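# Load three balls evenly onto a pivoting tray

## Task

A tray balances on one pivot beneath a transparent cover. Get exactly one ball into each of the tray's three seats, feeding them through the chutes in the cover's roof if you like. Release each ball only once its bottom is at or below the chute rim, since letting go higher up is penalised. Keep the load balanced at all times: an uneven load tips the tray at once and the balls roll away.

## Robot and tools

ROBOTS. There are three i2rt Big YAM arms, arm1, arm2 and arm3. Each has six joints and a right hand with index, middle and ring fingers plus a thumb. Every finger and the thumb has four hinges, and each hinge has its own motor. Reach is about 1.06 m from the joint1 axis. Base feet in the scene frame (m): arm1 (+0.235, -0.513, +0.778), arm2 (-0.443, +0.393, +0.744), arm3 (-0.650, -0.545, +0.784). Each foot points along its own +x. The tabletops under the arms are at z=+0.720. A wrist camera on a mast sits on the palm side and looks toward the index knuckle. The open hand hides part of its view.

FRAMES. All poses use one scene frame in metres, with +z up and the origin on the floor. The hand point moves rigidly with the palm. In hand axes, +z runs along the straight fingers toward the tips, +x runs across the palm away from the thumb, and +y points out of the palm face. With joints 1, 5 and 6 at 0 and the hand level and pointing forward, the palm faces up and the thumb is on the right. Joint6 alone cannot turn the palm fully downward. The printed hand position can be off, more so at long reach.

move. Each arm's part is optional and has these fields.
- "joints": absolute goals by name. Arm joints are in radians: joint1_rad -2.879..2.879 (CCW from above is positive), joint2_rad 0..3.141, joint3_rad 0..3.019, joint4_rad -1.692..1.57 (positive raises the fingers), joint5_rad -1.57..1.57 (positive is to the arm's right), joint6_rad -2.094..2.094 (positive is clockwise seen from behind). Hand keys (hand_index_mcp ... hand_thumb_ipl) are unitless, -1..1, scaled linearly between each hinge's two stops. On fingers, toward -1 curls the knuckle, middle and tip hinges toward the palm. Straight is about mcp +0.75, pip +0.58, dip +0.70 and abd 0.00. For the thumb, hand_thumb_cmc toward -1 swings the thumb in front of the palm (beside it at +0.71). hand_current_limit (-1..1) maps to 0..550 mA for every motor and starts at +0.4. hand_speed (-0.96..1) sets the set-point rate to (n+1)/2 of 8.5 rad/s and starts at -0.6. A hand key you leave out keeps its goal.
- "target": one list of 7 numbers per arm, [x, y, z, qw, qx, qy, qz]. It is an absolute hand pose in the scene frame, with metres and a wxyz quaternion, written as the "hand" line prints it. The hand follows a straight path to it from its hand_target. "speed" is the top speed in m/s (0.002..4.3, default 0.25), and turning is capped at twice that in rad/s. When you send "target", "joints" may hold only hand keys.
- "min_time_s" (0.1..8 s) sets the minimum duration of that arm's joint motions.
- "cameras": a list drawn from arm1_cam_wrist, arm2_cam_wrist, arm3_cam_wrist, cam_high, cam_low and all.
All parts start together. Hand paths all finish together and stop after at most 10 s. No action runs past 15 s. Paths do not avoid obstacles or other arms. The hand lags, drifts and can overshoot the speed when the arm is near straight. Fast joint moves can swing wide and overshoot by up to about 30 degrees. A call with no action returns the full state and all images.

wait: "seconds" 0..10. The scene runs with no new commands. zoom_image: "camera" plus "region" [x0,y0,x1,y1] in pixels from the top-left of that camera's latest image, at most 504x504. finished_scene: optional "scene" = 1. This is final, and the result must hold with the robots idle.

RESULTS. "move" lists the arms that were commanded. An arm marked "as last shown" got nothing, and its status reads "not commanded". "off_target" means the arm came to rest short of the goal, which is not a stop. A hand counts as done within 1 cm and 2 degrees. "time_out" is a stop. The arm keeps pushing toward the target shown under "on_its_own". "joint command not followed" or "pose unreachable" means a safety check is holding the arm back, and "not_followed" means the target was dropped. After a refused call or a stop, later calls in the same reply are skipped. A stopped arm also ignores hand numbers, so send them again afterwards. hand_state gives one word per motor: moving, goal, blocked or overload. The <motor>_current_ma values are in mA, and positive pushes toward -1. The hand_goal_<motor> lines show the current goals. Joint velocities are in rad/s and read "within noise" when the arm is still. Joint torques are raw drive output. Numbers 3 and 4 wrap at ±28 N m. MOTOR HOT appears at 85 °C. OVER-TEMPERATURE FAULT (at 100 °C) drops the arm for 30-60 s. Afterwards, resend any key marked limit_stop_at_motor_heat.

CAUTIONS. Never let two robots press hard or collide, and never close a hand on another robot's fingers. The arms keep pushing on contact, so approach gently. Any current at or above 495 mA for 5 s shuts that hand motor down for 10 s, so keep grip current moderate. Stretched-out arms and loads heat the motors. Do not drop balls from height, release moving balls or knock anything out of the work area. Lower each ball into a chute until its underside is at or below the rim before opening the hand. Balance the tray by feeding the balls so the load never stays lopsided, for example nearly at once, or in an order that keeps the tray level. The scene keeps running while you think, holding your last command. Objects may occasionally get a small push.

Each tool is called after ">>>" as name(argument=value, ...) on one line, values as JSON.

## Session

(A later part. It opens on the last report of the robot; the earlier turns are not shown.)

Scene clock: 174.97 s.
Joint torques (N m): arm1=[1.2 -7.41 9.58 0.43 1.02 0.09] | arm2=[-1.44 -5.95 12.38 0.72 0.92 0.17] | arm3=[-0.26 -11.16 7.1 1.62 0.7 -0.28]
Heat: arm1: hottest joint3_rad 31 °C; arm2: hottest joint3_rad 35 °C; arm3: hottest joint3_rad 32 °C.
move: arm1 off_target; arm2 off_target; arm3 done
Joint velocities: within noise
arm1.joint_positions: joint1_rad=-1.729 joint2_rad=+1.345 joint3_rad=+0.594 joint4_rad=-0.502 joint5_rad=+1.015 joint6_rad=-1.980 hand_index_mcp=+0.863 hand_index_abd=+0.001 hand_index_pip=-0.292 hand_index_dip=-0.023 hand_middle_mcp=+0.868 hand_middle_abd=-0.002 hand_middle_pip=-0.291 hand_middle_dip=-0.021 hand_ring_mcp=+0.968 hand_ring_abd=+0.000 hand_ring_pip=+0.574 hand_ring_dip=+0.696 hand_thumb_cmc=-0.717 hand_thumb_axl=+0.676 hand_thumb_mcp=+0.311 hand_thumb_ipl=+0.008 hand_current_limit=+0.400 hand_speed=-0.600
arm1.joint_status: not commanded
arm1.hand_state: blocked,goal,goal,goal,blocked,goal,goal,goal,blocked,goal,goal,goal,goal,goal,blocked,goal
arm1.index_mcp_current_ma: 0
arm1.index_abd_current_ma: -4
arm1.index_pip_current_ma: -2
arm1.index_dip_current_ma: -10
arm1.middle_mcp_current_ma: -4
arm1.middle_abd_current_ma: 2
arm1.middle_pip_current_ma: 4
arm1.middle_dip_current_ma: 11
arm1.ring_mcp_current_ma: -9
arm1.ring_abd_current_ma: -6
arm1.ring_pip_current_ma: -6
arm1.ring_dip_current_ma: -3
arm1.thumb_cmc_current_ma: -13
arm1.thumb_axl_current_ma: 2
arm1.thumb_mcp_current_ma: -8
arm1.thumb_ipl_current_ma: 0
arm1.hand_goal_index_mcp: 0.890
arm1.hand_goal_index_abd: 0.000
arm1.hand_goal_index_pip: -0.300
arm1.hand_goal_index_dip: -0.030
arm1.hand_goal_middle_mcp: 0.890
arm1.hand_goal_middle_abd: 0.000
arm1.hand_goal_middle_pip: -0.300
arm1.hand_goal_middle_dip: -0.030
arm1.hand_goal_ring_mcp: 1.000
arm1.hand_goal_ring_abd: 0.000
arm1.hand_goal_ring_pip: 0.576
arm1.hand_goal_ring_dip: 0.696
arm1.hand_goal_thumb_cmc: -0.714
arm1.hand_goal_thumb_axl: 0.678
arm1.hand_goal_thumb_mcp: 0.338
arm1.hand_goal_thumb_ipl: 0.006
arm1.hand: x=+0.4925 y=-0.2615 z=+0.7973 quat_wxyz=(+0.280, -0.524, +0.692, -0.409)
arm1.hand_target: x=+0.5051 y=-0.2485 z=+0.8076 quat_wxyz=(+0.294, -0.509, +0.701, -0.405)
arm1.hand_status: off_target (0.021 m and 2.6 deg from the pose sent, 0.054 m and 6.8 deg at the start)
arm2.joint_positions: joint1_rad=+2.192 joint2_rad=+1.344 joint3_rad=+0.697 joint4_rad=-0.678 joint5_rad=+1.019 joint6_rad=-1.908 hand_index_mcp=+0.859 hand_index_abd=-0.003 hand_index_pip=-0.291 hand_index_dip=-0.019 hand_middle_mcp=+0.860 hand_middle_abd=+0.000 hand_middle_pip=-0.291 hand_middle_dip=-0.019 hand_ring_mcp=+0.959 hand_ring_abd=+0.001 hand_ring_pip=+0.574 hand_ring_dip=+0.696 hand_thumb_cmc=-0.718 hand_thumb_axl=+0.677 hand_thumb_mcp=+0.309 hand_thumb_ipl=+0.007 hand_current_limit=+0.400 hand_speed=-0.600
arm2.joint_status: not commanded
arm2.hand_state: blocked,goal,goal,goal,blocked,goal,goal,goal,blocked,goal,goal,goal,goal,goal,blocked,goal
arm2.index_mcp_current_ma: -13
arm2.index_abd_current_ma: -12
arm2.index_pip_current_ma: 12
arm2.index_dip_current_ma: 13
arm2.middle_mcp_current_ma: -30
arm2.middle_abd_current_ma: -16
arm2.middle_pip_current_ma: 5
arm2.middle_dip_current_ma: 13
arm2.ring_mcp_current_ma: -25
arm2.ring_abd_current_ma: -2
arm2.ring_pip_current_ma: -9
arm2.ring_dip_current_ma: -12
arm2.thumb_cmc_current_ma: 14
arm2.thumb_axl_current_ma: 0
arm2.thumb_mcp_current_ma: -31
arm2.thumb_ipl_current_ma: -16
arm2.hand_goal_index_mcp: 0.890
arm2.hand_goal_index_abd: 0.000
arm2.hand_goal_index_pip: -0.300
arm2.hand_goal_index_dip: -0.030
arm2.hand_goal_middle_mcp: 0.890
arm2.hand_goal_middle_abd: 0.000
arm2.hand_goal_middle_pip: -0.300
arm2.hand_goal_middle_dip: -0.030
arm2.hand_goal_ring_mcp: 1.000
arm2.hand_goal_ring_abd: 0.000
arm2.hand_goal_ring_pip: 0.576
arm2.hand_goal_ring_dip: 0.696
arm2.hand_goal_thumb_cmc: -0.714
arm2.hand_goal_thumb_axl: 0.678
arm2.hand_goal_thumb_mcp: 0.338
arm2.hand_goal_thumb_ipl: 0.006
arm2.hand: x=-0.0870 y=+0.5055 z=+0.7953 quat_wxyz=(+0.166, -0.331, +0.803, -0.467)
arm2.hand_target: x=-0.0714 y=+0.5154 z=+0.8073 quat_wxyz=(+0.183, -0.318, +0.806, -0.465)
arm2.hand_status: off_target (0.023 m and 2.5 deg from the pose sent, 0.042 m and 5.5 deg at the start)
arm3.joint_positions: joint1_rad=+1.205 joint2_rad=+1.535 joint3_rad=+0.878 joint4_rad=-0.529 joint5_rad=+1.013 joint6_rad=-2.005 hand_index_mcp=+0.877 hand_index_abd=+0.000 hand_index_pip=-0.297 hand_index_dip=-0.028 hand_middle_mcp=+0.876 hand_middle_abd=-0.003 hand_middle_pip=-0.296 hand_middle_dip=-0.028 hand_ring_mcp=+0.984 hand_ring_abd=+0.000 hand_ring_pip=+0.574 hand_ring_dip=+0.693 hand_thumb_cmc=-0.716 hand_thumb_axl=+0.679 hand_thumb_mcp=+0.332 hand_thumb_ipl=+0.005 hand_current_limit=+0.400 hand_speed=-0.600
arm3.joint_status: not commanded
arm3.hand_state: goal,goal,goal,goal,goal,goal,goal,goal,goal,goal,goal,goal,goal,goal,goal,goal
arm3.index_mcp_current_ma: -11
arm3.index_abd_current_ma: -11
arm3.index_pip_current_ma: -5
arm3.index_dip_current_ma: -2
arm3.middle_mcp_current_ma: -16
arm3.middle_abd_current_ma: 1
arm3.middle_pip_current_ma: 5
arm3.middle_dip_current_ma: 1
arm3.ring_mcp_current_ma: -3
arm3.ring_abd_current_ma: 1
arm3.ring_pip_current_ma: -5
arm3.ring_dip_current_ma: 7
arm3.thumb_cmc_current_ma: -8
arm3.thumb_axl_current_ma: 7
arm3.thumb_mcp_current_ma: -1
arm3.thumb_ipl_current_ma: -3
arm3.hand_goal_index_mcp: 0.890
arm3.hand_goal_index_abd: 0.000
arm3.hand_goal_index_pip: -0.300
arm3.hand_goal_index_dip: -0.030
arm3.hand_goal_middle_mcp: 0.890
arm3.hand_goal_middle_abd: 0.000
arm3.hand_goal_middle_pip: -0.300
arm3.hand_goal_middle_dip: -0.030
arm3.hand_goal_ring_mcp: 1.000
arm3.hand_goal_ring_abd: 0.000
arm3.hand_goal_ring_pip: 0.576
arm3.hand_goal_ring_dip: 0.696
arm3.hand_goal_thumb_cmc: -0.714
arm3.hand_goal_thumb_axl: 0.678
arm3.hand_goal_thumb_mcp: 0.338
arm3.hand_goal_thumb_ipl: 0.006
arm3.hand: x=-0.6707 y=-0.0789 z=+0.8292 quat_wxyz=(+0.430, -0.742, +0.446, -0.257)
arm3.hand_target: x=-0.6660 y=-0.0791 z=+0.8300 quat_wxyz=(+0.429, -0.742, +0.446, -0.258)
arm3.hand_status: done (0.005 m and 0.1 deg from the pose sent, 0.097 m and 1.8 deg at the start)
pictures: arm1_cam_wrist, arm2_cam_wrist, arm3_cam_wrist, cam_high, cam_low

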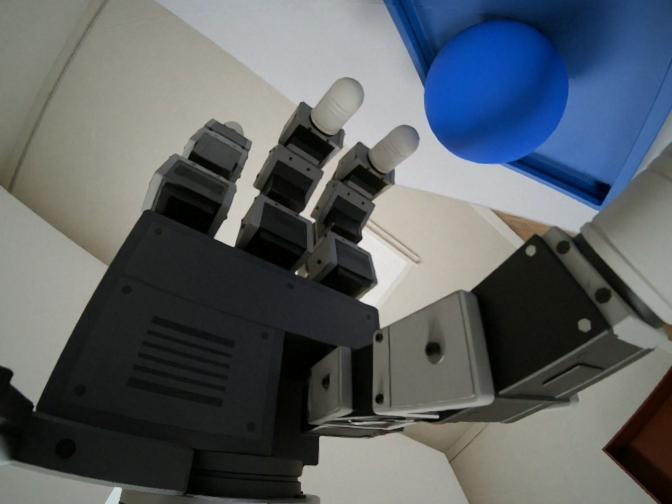

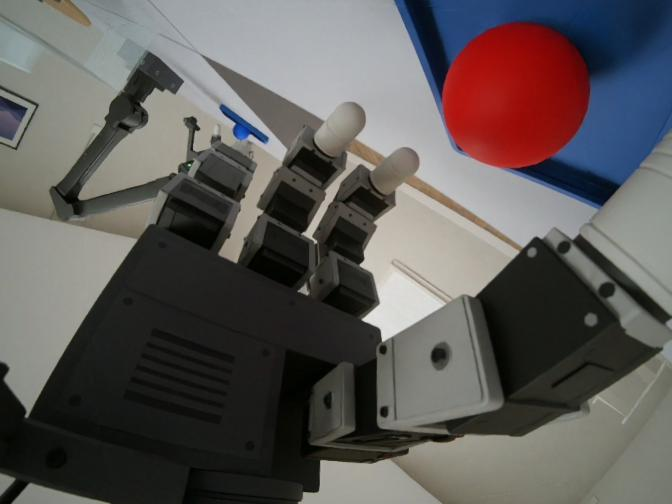

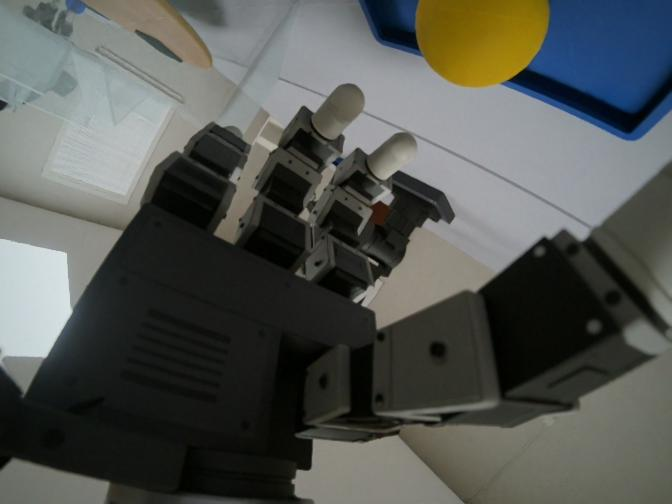

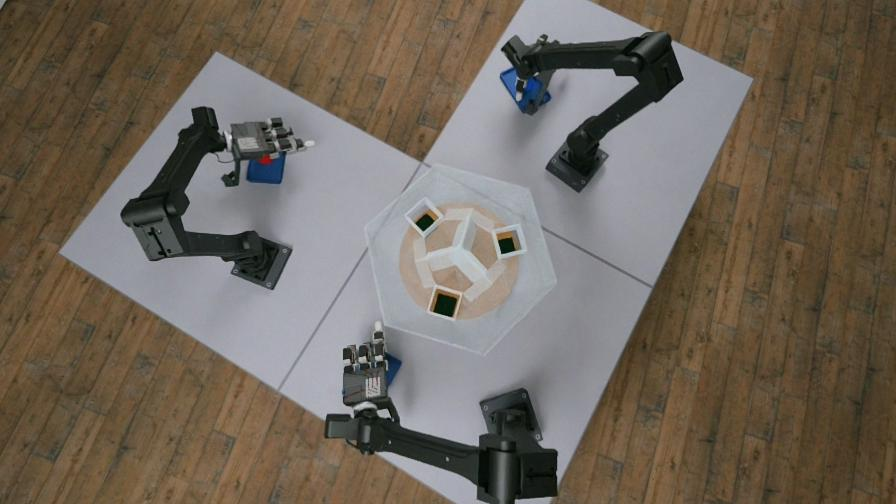

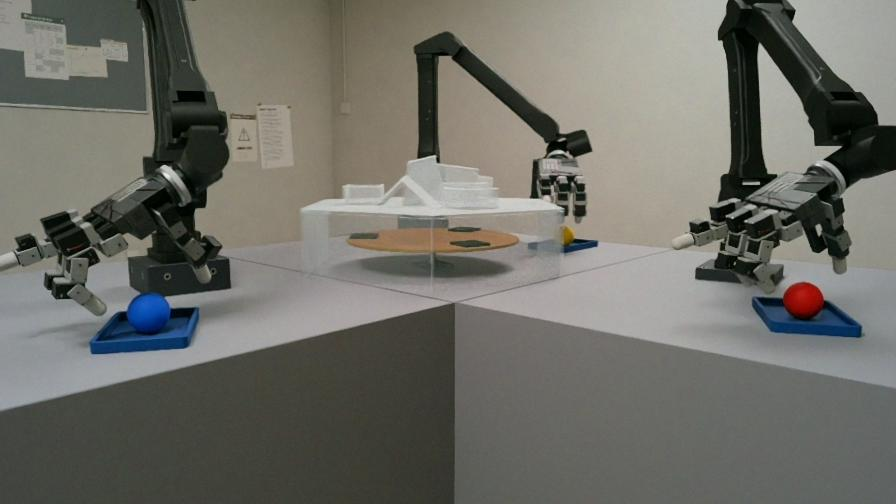

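>>> move(arm1={"target":[0.529,-0.2325,0.790,0.2939,-0.5091,0.7006,-0.4045],"speed":0.1}, arm2={"target":[-0.050,0.5275,0.792,0.1833,-0.3175,0.8058,-0.4652],"speed":0.1}, arm3={"target":[-0.642,-0.055,0.80,0.4286,-0.7423,0.4461,-0.2575],"speed":0.12}, cameras=["all"])

Scene clock: 186.77 s.
Joint torques (N m): arm1=[1.14 -8.41 9.44 0.49 0.78 -0.03] | arm2=[-1.79 -6.59 12.81 0.95 0.87 0.08] | arm3=[-0.26 -10.29 7.36 1.76 0.65 -0.32]
Heat: arm1: hottest joint3_rad 31 °C; arm2: hottest joint3_rad 36 °C; arm3: hottest joint3_rad 31 °C.
move: arm1 off_target; arm2 off_target; arm3 done
Joint velocities: within noise
arm1.joint_positions: joint1_rad=-1.765 joint2_rad=+1.443 joint3_rad=+0.628 joint4_rad=-0.383 joint5_rad=+1.007 joint6_rad=-2.031 hand_index_mcp=+0.863 hand_index_abd=+0.001 hand_index_pip=-0.292 hand_index_dip=-0.023 hand_middle_mcp=+0.868 hand_middle_abd=-0.002 hand_middle_pip=-0.291 hand_middle_dip=-0.021 hand_ring_mcp=+0.968 hand_ring_abd=+0.000 hand_ring_pip=+0.574 hand_ring_dip=+0.696 hand_thumb_cmc=-0.717 hand_thumb_axl=+0.676 hand_thumb_mcp=+0.311 hand_thumb_ipl=+0.008 hand_current_limit=+0.400 hand_speed=-0.600
arm1.joint_status: not commanded
arm1.hand_state: blocked,goal,goal,goal,blocked,goal,goal,goal,blocked,goal,goal,goal,goal,goal,blocked,goal
arm1.index_mcp_current_ma: -3
arm1.index_abd_current_ma: 5
arm1.index_pip_current_ma: -14
arm1.index_dip_current_ma: -4
arm1.middle_mcp_current_ma: 9
arm1.middle_abd_current_ma: 3
arm1.middle_pip_current_ma: 6
arm1.middle_dip_current_ma: 5
arm1.ring_mcp_current_ma: -6
arm1.ring_abd_current_ma: -13
arm1.ring_pip_current_ma: -5
arm1.ring_dip_current_ma: 6
arm1.thumb_cmc_current_ma: -7
arm1.thumb_axl_current_ma: -2
arm1.thumb_mcp_current_ma: -23
arm1.thumb_ipl_current_ma: -11
arm1.hand_goal_index_mcp: 0.890
arm1.hand_goal_index_abd: 0.000
arm1.hand_goal_index_pip: -0.300
arm1.hand_goal_index_dip: -0.030
arm1.hand_goal_middle_mcp: 0.890
arm1.hand_goal_middle_abd: 0.000
arm1.hand_goal_middle_pip: -0.300
arm1.hand_goal_middle_dip: -0.030
arm1.hand_goal_ring_mcp: 1.000
arm1.hand_goal_ring_abd: 0.000
arm1.hand_goal_ring_pip: 0.576
arm1.hand_goal_ring_dip: 0.696
arm1.hand_goal_thumb_cmc: -0.714
arm1.hand_goal_thumb_axl: 0.678
arm1.hand_goal_thumb_mcp: 0.338
arm1.hand_goal_thumb_ipl: 0.006
arm1.hand: x=+0.5157 y=-0.2457 z=+0.7818 quat_wxyz=(+0.283, -0.519, +0.696, -0.409)
arm1.hand_target: x=+0.5285 y=-0.2330 z=+0.7906 quat_wxyz=(+0.294, -0.509, +0.700, -0.405)
arm1.hand_status: off_target (0.020 m and 1.8 deg from the pose sent, 0.047 m and 2.6 deg at the start)
arm2.joint_positions: joint1_rad=+2.192 joint2_rad=+1.430 joint3_rad=+0.729 joint4_rad=-0.631 joint5_rad=+1.020 joint6_rad=-1.908 hand_index_mcp=+0.859 hand_index_abd=-0.003 hand_index_pip=-0.291 hand_index_dip=-0.019 hand_middle_mcp=+0.860 hand_middle_abd=+0.001 hand_middle_pip=-0.291 hand_middle_dip=-0.019 hand_ring_mcp=+0.959 hand_ring_abd=+0.001 hand_ring_pip=+0.574 hand_ring_dip=+0.696 hand_thumb_cmc=-0.718 hand_thumb_axl=+0.677 hand_thumb_mcp=+0.309 hand_thumb_ipl=+0.007 hand_current_limit=+0.400 hand_speed=-0.600
arm2.joint_status: not commanded
arm2.hand_state: blocked,goal,goal,goal,blocked,goal,goal,goal,blocked,goal,goal,goal,goal,goal,blocked,goal
arm2.index_mcp_current_ma: -20
arm2.index_abd_current_ma: 11
arm2.index_pip_current_ma: 19
arm2.index_dip_current_ma: 8
arm2.middle_mcp_current_ma: -33
arm2.middle_abd_current_ma: 0
arm2.middle_pip_current_ma: -3
arm2.middle_dip_current_ma: 2
arm2.ring_mcp_current_ma: -5
arm2.ring_abd_current_ma: 4
arm2.ring_pip_current_ma: 9
arm2.ring_dip_current_ma: -12
arm2.thumb_cmc_current_ma: -3
arm2.thumb_axl_current_ma: 0
arm2.thumb_mcp_current_ma: -28
arm2.thumb_ipl_current_ma: 2
arm2.hand_goal_index_mcp: 0.890
arm2.hand_goal_index_abd: 0.000
arm2.hand_goal_index_pip: -0.300
arm2.hand_goal_index_dip: -0.030
arm2.hand_goal_middle_mcp: 0.890
arm2.hand_goal_middle_abd: 0.000
arm2.hand_goal_middle_pip: -0.300
arm2.hand_goal_middle_dip: -0.030
arm2.hand_goal_ring_mcp: 1.000
arm2.hand_goal_ring_abd: 0.000
arm2.hand_goal_ring_pip: 0.576
arm2.hand_goal_ring_dip: 0.696
arm2.hand_goal_thumb_cmc: -0.714
arm2.hand_goal_thumb_axl: 0.678
arm2.hand_goal_thumb_mcp: 0.338
arm2.hand_goal_thumb_ipl: 0.006
arm2.hand: x=-0.0717 y=+0.5154 z=+0.7789 quat_wxyz=(+0.163, -0.332, +0.802, -0.468)
arm2.hand_target: x=-0.0510 y=+0.5270 z=+0.7928 quat_wxyz=(+0.183, -0.317, +0.806, -0.465)
arm2.hand_status: off_target (0.028 m and 3.0 deg from the pose sent, 0.043 m and 2.5 deg at the start)
arm3.joint_positions: joint1_rad=+1.136 joint2_rad=+1.606 joint3_rad=+0.878 joint4_rad=-0.361 joint5_rad=+0.986 joint6_rad=-2.102 hand_index_mcp=+0.877 hand_index_abd=+0.000 hand_index_pip=-0.297 hand_index_dip=-0.028 hand_middle_mcp=+0.876 hand_middle_abd=-0.003 hand_middle_pip=-0.296 hand_middle_dip=-0.028 hand_ring_mcp=+0.984 hand_ring_abd=+0.000 hand_ring_pip=+0.574 hand_ring_dip=+0.693 hand_thumb_cmc=-0.716 hand_thumb_axl=+0.679 hand_thumb_mcp=+0.332 hand_thumb_ipl=+0.005 hand_current_limit=+0.400 hand_speed=-0.600
arm3.joint_status: not commanded
arm3.hand_state: goal,goal,goal,goal,goal,goal,goal,goal,goal,goal,goal,goal,goal,goal,goal,goal
arm3.index_mcp_current_ma: -6
arm3.index_abd_current_ma: -11
arm3.index_pip_current_ma: -4
arm3.index_dip_current_ma: 7
arm3.middle_mcp_current_ma: -23
arm3.middle_abd_current_ma: 0
arm3.middle_pip_current_ma: 8
arm3.middle_dip_current_ma: 2
arm3.ring_mcp_current_ma: -4
arm3.ring_abd_current_ma: 0
arm3.ring_pip_current_ma: -3
arm3.ring_dip_current_ma: 10
arm3.thumb_cmc_current_ma: -10
arm3.thumb_axl_current_ma: 0
arm3.thumb_mcp_current_ma: -10
arm3.thumb_ipl_current_ma: 5
arm3.hand_goal_index_mcp: 0.890
arm3.hand_goal_index_abd: 0.000
arm3.hand_goal_index_pip: -0.300
arm3.hand_goal_index_dip: -0.030
arm3.hand_goal_middle_mcp: 0.890
arm3.hand_goal_middle_abd: 0.000
arm3.hand_goal_middle_pip: -0.300
arm3.hand_goal_middle_dip: -0.030
arm3.hand_goal_ring_mcp: 1.000
arm3.hand_goal_ring_abd: 0.000
arm3.hand_goal_ring_pip: 0.576
arm3.hand_goal_ring_dip: 0.696
arm3.hand_goal_thumb_cmc: -0.714
arm3.hand_goal_thumb_axl: 0.678
arm3.hand_goal_thumb_mcp: 0.338
arm3.hand_goal_thumb_ipl: 0.006
arm3.hand: x=-0.6466 y=-0.0557 z=+0.8064 quat_wxyz=(+0.432, -0.737, +0.453, -0.255)
arm3.hand_target: x=-0.6423 y=-0.0553 z=+0.8001 quat_wxyz=(+0.427, -0.740, +0.450, -0.259)
arm3.hand_status: done (0.008 m and 1.1 deg from the pose sent, 0.047 m and 0.1 deg at the start; a joint's target at an end of its range on 24 of 37 steps)
pictures: arm1_cam_wrist, arm2_cam_wrist, arm3_cam_wrist, cam_high, cam_low

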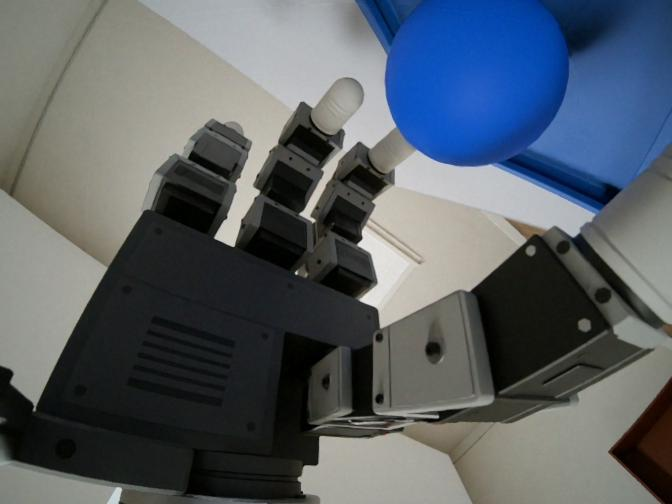

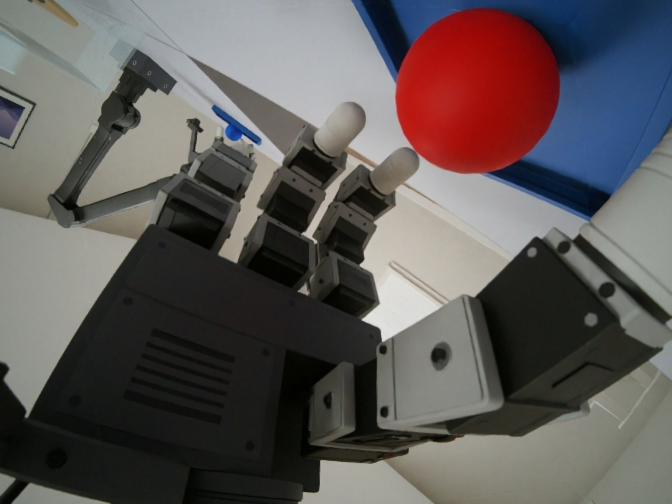

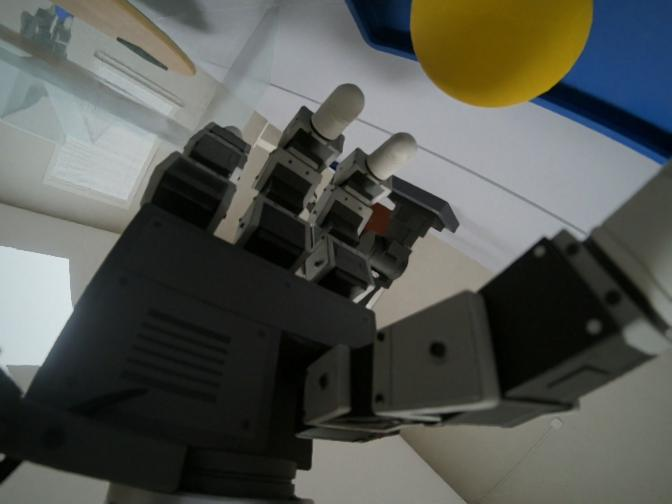

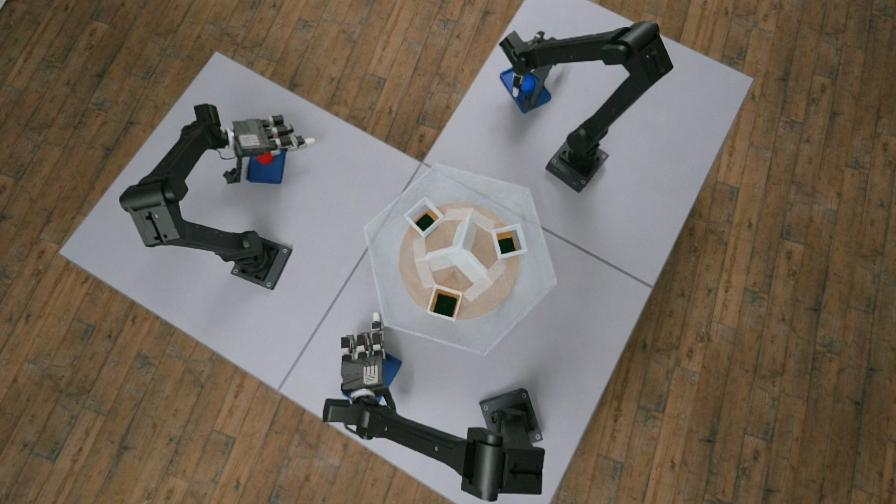

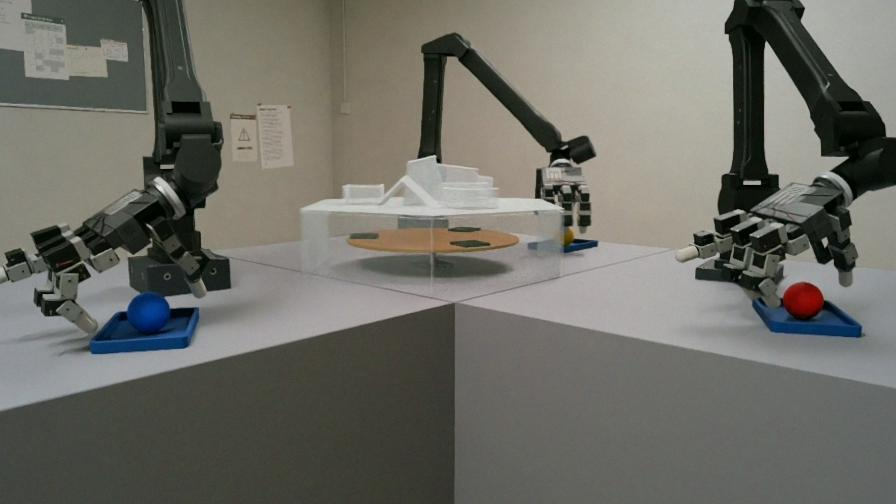

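>>> zoom_image(camera="cam_low", region=[0, 180, 260, 370])

>>> zoom_image(camera="cam_low", region=[650, 160, 896, 350])

>>> zoom_image(camera="cam_high", region=[480, 20, 600, 120])

>>> zoom_image(camera="cam_high", region=[210, 90, 330, 200])

Scaled by 1.938 from the camera's image (finer frame: 1280x720).

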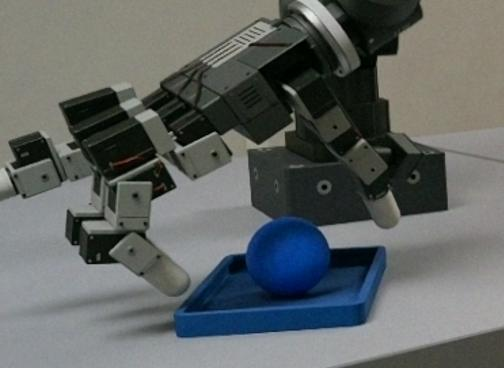

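Scaled by 2.049 from the camera's image (finer frame: 1280x720).

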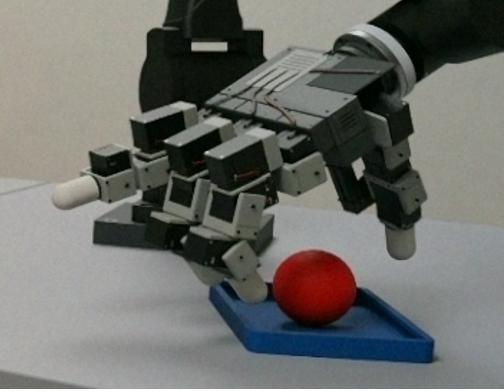

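Scaled by 4.200 from the camera's image (finer frame: 1280x720).

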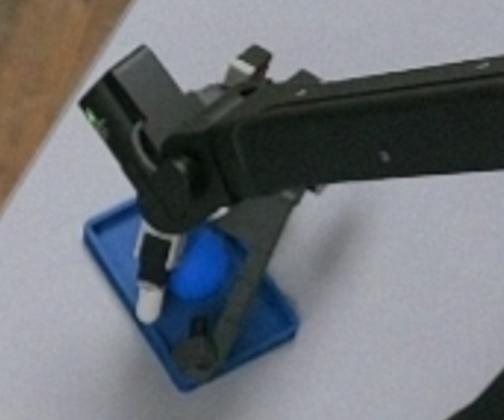

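Scaled by 4.200 from the camera's image (finer frame: 1280x720).

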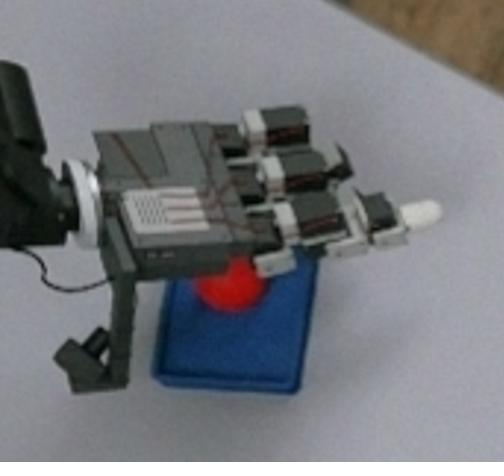

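>>> move(arm1={"target":[0.522,-0.2397,0.780,0.2939,-0.5091,0.7006,-0.4045],"speed":0.08}, arm2={"target":[-0.058,0.5242,0.783,0.1833,-0.3175,0.8058,-0.4652],"speed":0.08}, arm3={"target":[-0.638,-0.0694,0.776,0.4096,-0.7094,0.4968,-0.2868],"speed":0.1}, cameras=["all"])

>>> zoom_image(camera="cam_low", region=[0, 180, 260, 370])

>>> zoom_image(camera="cam_low", region=[650, 160, 896, 350])

>>> zoom_image(camera="cam_high", region=[320, 290, 440, 420])

Scene clock: 221.43 s.
Joint torques (N m): arm1=[1.49 -8.47 6.65 0.53 0.86 0.07] | arm2=[-1.44 -6.65 10.03 1.02 0.91 0.15] | arm3=[0.26 -9.52 6.32 0.02 1.12 0.21]
Heat: arm1: hottest joint3_rad 31 °C; arm2: hottest joint3_rad 40 °C; arm3: hottest joint3_rad 31 °C.
move: arm1 done; arm2 off_target; arm3 off_target
Joint velocities: within noise
arm1.joint_positions: joint1_rad=-1.765 joint2_rad=+1.448 joint3_rad=+0.628 joint4_rad=-0.354 joint5_rad=+1.007 joint6_rad=-2.031 hand_index_mcp=+0.863 hand_index_abd=+0.001 hand_index_pip=-0.292 hand_index_dip=-0.023 hand_middle_mcp=+0.868 hand_middle_abd=-0.002 hand_middle_pip=-0.291 hand_middle_dip=-0.021 hand_ring_mcp=+0.968 hand_ring_abd=+0.000 hand_ring_pip=+0.574 hand_ring_dip=+0.696 hand_thumb_cmc=-0.717 hand_thumb_axl=+0.676 hand_thumb_mcp=+0.311 hand_thumb_ipl=+0.008 hand_current_limit=+0.400 hand_speed=-0.600
arm1.joint_status: not commanded
arm1.hand_state: blocked,goal,goal,goal,blocked,goal,goal,goal,blocked,goal,goal,goal,goal,goal,blocked,goal
arm1.index_mcp_current_ma: -1
arm1.index_abd_current_ma: 9
arm1.index_pip_current_ma: 1
arm1.index_dip_current_ma: -13
arm1.middle_mcp_current_ma: 1
arm1.middle_abd_current_ma: 4
arm1.middle_pip_current_ma: 8
arm1.middle_dip_current_ma: 6
arm1.ring_mcp_current_ma: -8
arm1.ring_abd_current_ma: -5
arm1.ring_pip_current_ma: 7
arm1.ring_dip_current_ma: 3
arm1.thumb_cmc_current_ma: -12
arm1.thumb_axl_current_ma: -3
arm1.thumb_mcp_current_ma: -8
arm1.thumb_ipl_current_ma: 2
arm1.hand_goal_index_mcp: 0.890
arm1.hand_goal_index_abd: 0.000
arm1.hand_goal_index_pip: -0.300
arm1.hand_goal_index_dip: -0.030
arm1.hand_goal_middle_mcp: 0.890
arm1.hand_goal_middle_abd: 0.000
arm1.hand_goal_middle_pip: -0.300
arm1.hand_goal_middle_dip: -0.030
arm1.hand_goal_ring_mcp: 1.000
arm1.hand_goal_ring_abd: 0.000
arm1.hand_goal_ring_pip: 0.576
arm1.hand_goal_ring_dip: 0.696
arm1.hand_goal_thumb_cmc: -0.714
arm1.hand_goal_thumb_axl: 0.678
arm1.hand_goal_thumb_mcp: 0.338
arm1.hand_goal_thumb_ipl: 0.006
arm1.hand: x=+0.5189 y=-0.2405 z=+0.7821 quat_wxyz=(+0.293, -0.513, +0.698, -0.405)
arm1.hand_target: x=+0.5219 y=-0.2398 z=+0.7800 quat_wxyz=(+0.294, -0.509, +0.701, -0.405)
arm1.hand_status: done (0.004 m and 0.6 deg from the pose sent, 0.009 m and 1.8 deg at the start)
arm2.joint_positions: joint1_rad=+2.192 joint2_rad=+1.432 joint3_rad=+0.729 joint4_rad=-0.606 joint5_rad=+1.020 joint6_rad=-1.908 hand_index_mcp=+0.859 hand_index_abd=-0.003 hand_index_pip=-0.291 hand_index_dip=-0.019 hand_middle_mcp=+0.860 hand_middle_abd=+0.001 hand_middle_pip=-0.291 hand_middle_dip=-0.019 hand_ring_mcp=+0.959 hand_ring_abd=+0.001 hand_ring_pip=+0.574 hand_ring_dip=+0.696 hand_thumb_cmc=-0.718 hand_thumb_axl=+0.677 hand_thumb_mcp=+0.309 hand_thumb_ipl=+0.007 hand_current_limit=+0.400 hand_speed=-0.600
arm2.joint_status: not commanded
arm2.hand_state: blocked,goal,goal,goal,blocked,goal,goal,goal,blocked,goal,goal,goal,goal,goal,blocked,goal
arm2.index_mcp_current_ma: -15
arm2.index_abd_current_ma: 12
arm2.index_pip_current_ma: 2
arm2.index_dip_current_ma: -7
arm2.middle_mcp_current_ma: -32
arm2.middle_abd_current_ma: -12
arm2.middle_pip_current_ma: 14
arm2.middle_dip_current_ma: -2
arm2.ring_mcp_current_ma: -11
arm2.ring_abd_current_ma: -17
arm2.ring_pip_current_ma: 16
arm2.ring_dip_current_ma: -13
arm2.thumb_cmc_current_ma: 5
arm2.thumb_axl_current_ma: 2
arm2.thumb_mcp_current_ma: -36
arm2.thumb_ipl_current_ma: 0
arm2.hand_goal_index_mcp: 0.890
arm2.hand_goal_index_abd: 0.000
arm2.hand_goal_index_pip: -0.300
arm2.hand_goal_index_dip: -0.030
arm2.hand_goal_middle_mcp: 0.890
arm2.hand_goal_middle_abd: 0.000
arm2.hand_goal_middle_pip: -0.300
arm2.hand_goal_middle_dip: -0.030
arm2.hand_goal_ring_mcp: 1.000
arm2.hand_goal_ring_abd: 0.000
arm2.hand_goal_ring_pip: 0.576
arm2.hand_goal_ring_dip: 0.696
arm2.hand_goal_thumb_cmc: -0.714
arm2.hand_goal_thumb_axl: 0.678
arm2.hand_goal_thumb_mcp: 0.338
arm2.hand_goal_thumb_ipl: 0.006
arm2.hand: x=-0.0669 y=+0.5185 z=+0.7797 quat_wxyz=(+0.173, -0.326, +0.804, -0.466)
arm2.hand_target: x=-0.0581 y=+0.5241 z=+0.7832 quat_wxyz=(+0.183, -0.317, +0.806, -0.465)
arm2.hand_status: off_target (0.011 m and 1.6 deg from the pose sent, 0.017 m and 3.0 deg at the start)
arm3.joint_positions: joint1_rad=+1.140 joint2_rad=+1.655 joint3_rad=+0.905 joint4_rad=-0.480 joint5_rad=+1.027 joint6_rad=-1.915 hand_index_mcp=+0.877 hand_index_abd=-0.003 hand_index_pip=-0.297 hand_index_dip=-0.028 hand_middle_mcp=+0.876 hand_middle_abd=-0.003 hand_middle_pip=-0.296 hand_middle_dip=-0.028 hand_ring_mcp=+1.000 hand_ring_abd=+0.169 hand_ring_pip=+0.588 hand_ring_dip=+0.696 hand_thumb_cmc=-0.716 hand_thumb_axl=+0.679 hand_thumb_mcp=+0.332 hand_thumb_ipl=+0.005 hand_current_limit=+0.400 hand_speed=-0.600
arm3.joint_status: not commanded
arm3.hand_state: goal,goal,goal,goal,goal,goal,goal,goal,goal,blocked,goal,goal,goal,goal,goal,goal
arm3.index_mcp_current_ma: -13
arm3.index_abd_current_ma: -6
arm3.index_pip_current_ma: -4
arm3.index_dip_current_ma: -1
arm3.middle_mcp_current_ma: -13
arm3.middle_abd_current_ma: -1
arm3.middle_pip_current_ma: 4
arm3.middle_dip_current_ma: -5
arm3.ring_mcp_current_ma: 6
arm3.ring_abd_current_ma: 110
arm3.ring_pip_current_ma: 0
arm3.ring_dip_current_ma: 4
arm3.thumb_cmc_current_ma: -10
arm3.thumb_axl_current_ma: 3
arm3.thumb_mcp_current_ma: -6
arm3.thumb_ipl_current_ma: 4
arm3.hand_goal_index_mcp: 0.890
arm3.hand_goal_index_abd: 0.000
arm3.hand_goal_index_pip: -0.300
arm3.hand_goal_index_dip: -0.030
arm3.hand_goal_middle_mcp: 0.890
arm3.hand_goal_middle_abd: 0.000
arm3.hand_goal_middle_pip: -0.300
arm3.hand_goal_middle_dip: -0.030
arm3.hand_goal_ring_mcp: 1.000
arm3.hand_goal_ring_abd: 0.000
arm3.hand_goal_ring_pip: 0.576
arm3.hand_goal_ring_dip: 0.696
arm3.hand_goal_thumb_cmc: -0.714
arm3.hand_goal_thumb_axl: 0.678
arm3.hand_goal_thumb_mcp: 0.338
arm3.hand_goal_thumb_ipl: 0.006
arm3.hand: x=-0.6422 y=-0.0598 z=+0.7925 quat_wxyz=(+0.423, -0.710, +0.493, -0.271)
arm3.hand_target: x=-0.6379 y=-0.0699 z=+0.7766 quat_wxyz=(+0.410, -0.710, +0.496, -0.287)
arm3.hand_status: off_target (0.020 m and 2.4 deg from the pose sent, 0.035 m and 7.5 deg at the start)
pictures: arm1_cam_wrist, arm2_cam_wrist, arm3_cam_wrist, cam_high, cam_low

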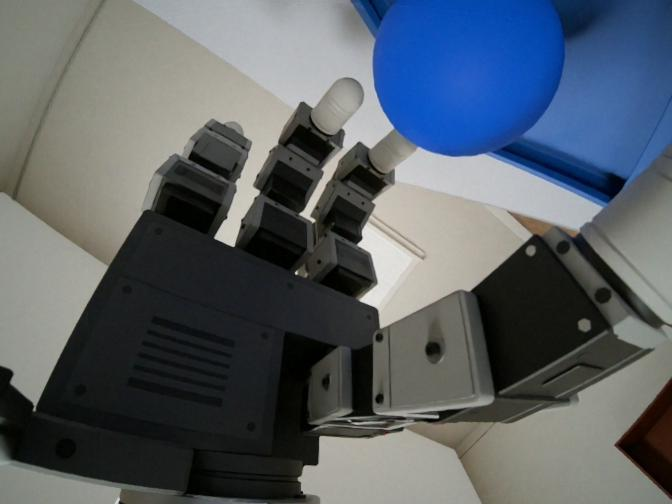

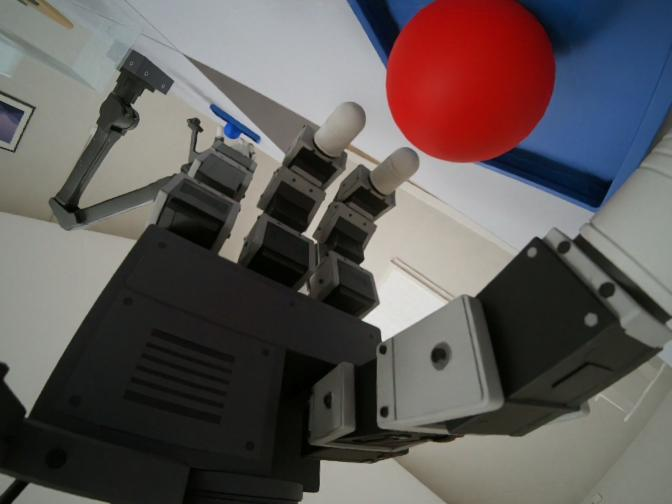

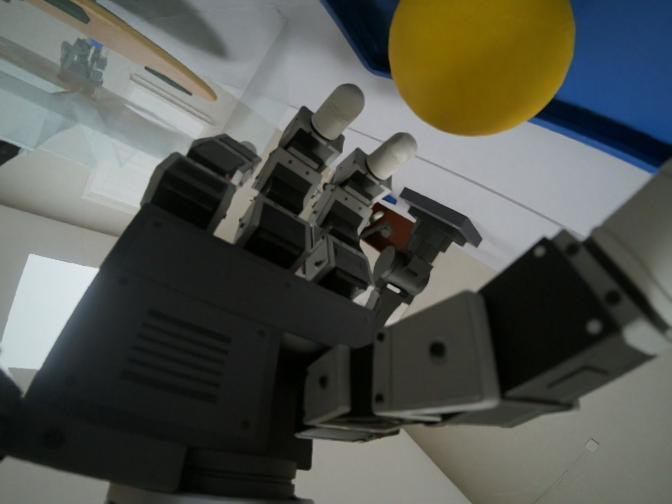

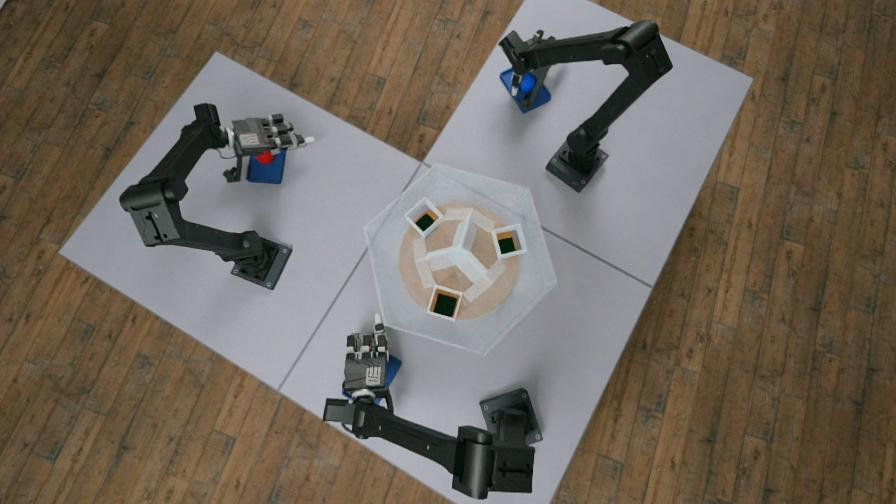

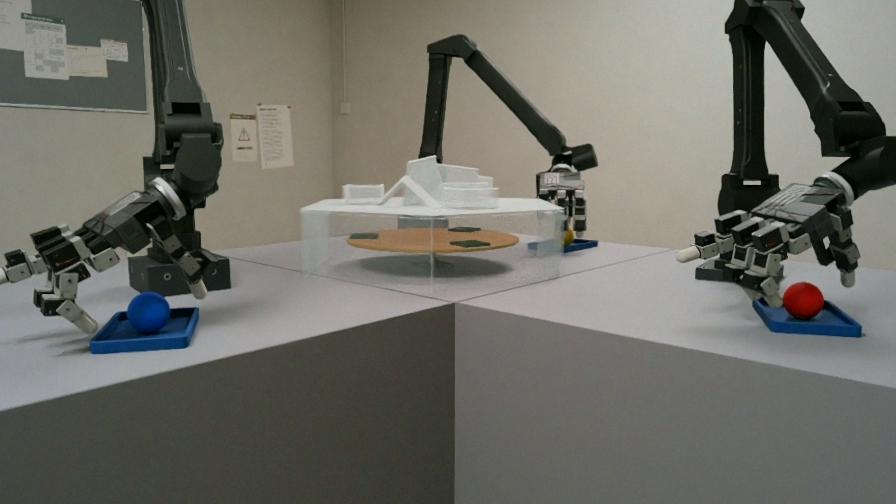

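Scaled by 1.938 from the camera's image (finer frame: 1280x720).

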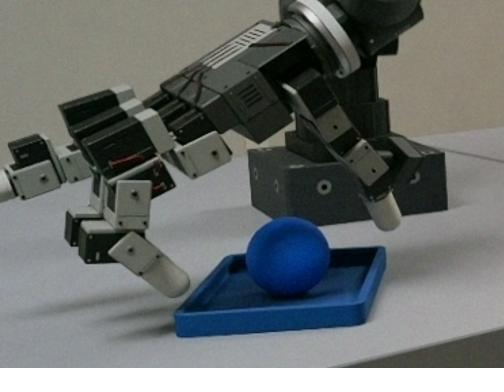

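Scaled by 2.049 from the camera's image (finer frame: 1280x720).

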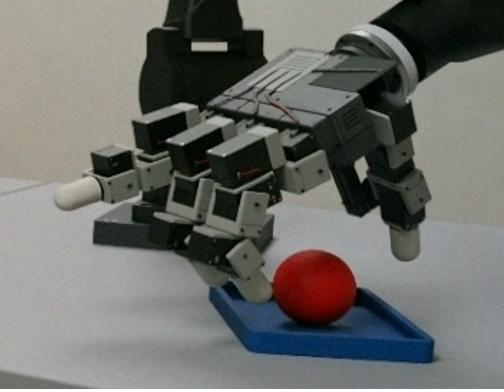

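Scaled by 3.877 from the camera's image (finer frame: 1280x720).

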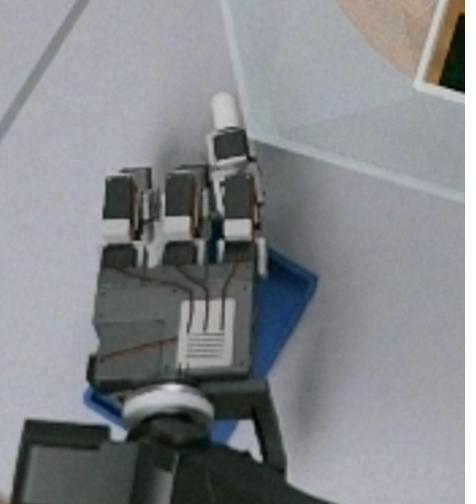

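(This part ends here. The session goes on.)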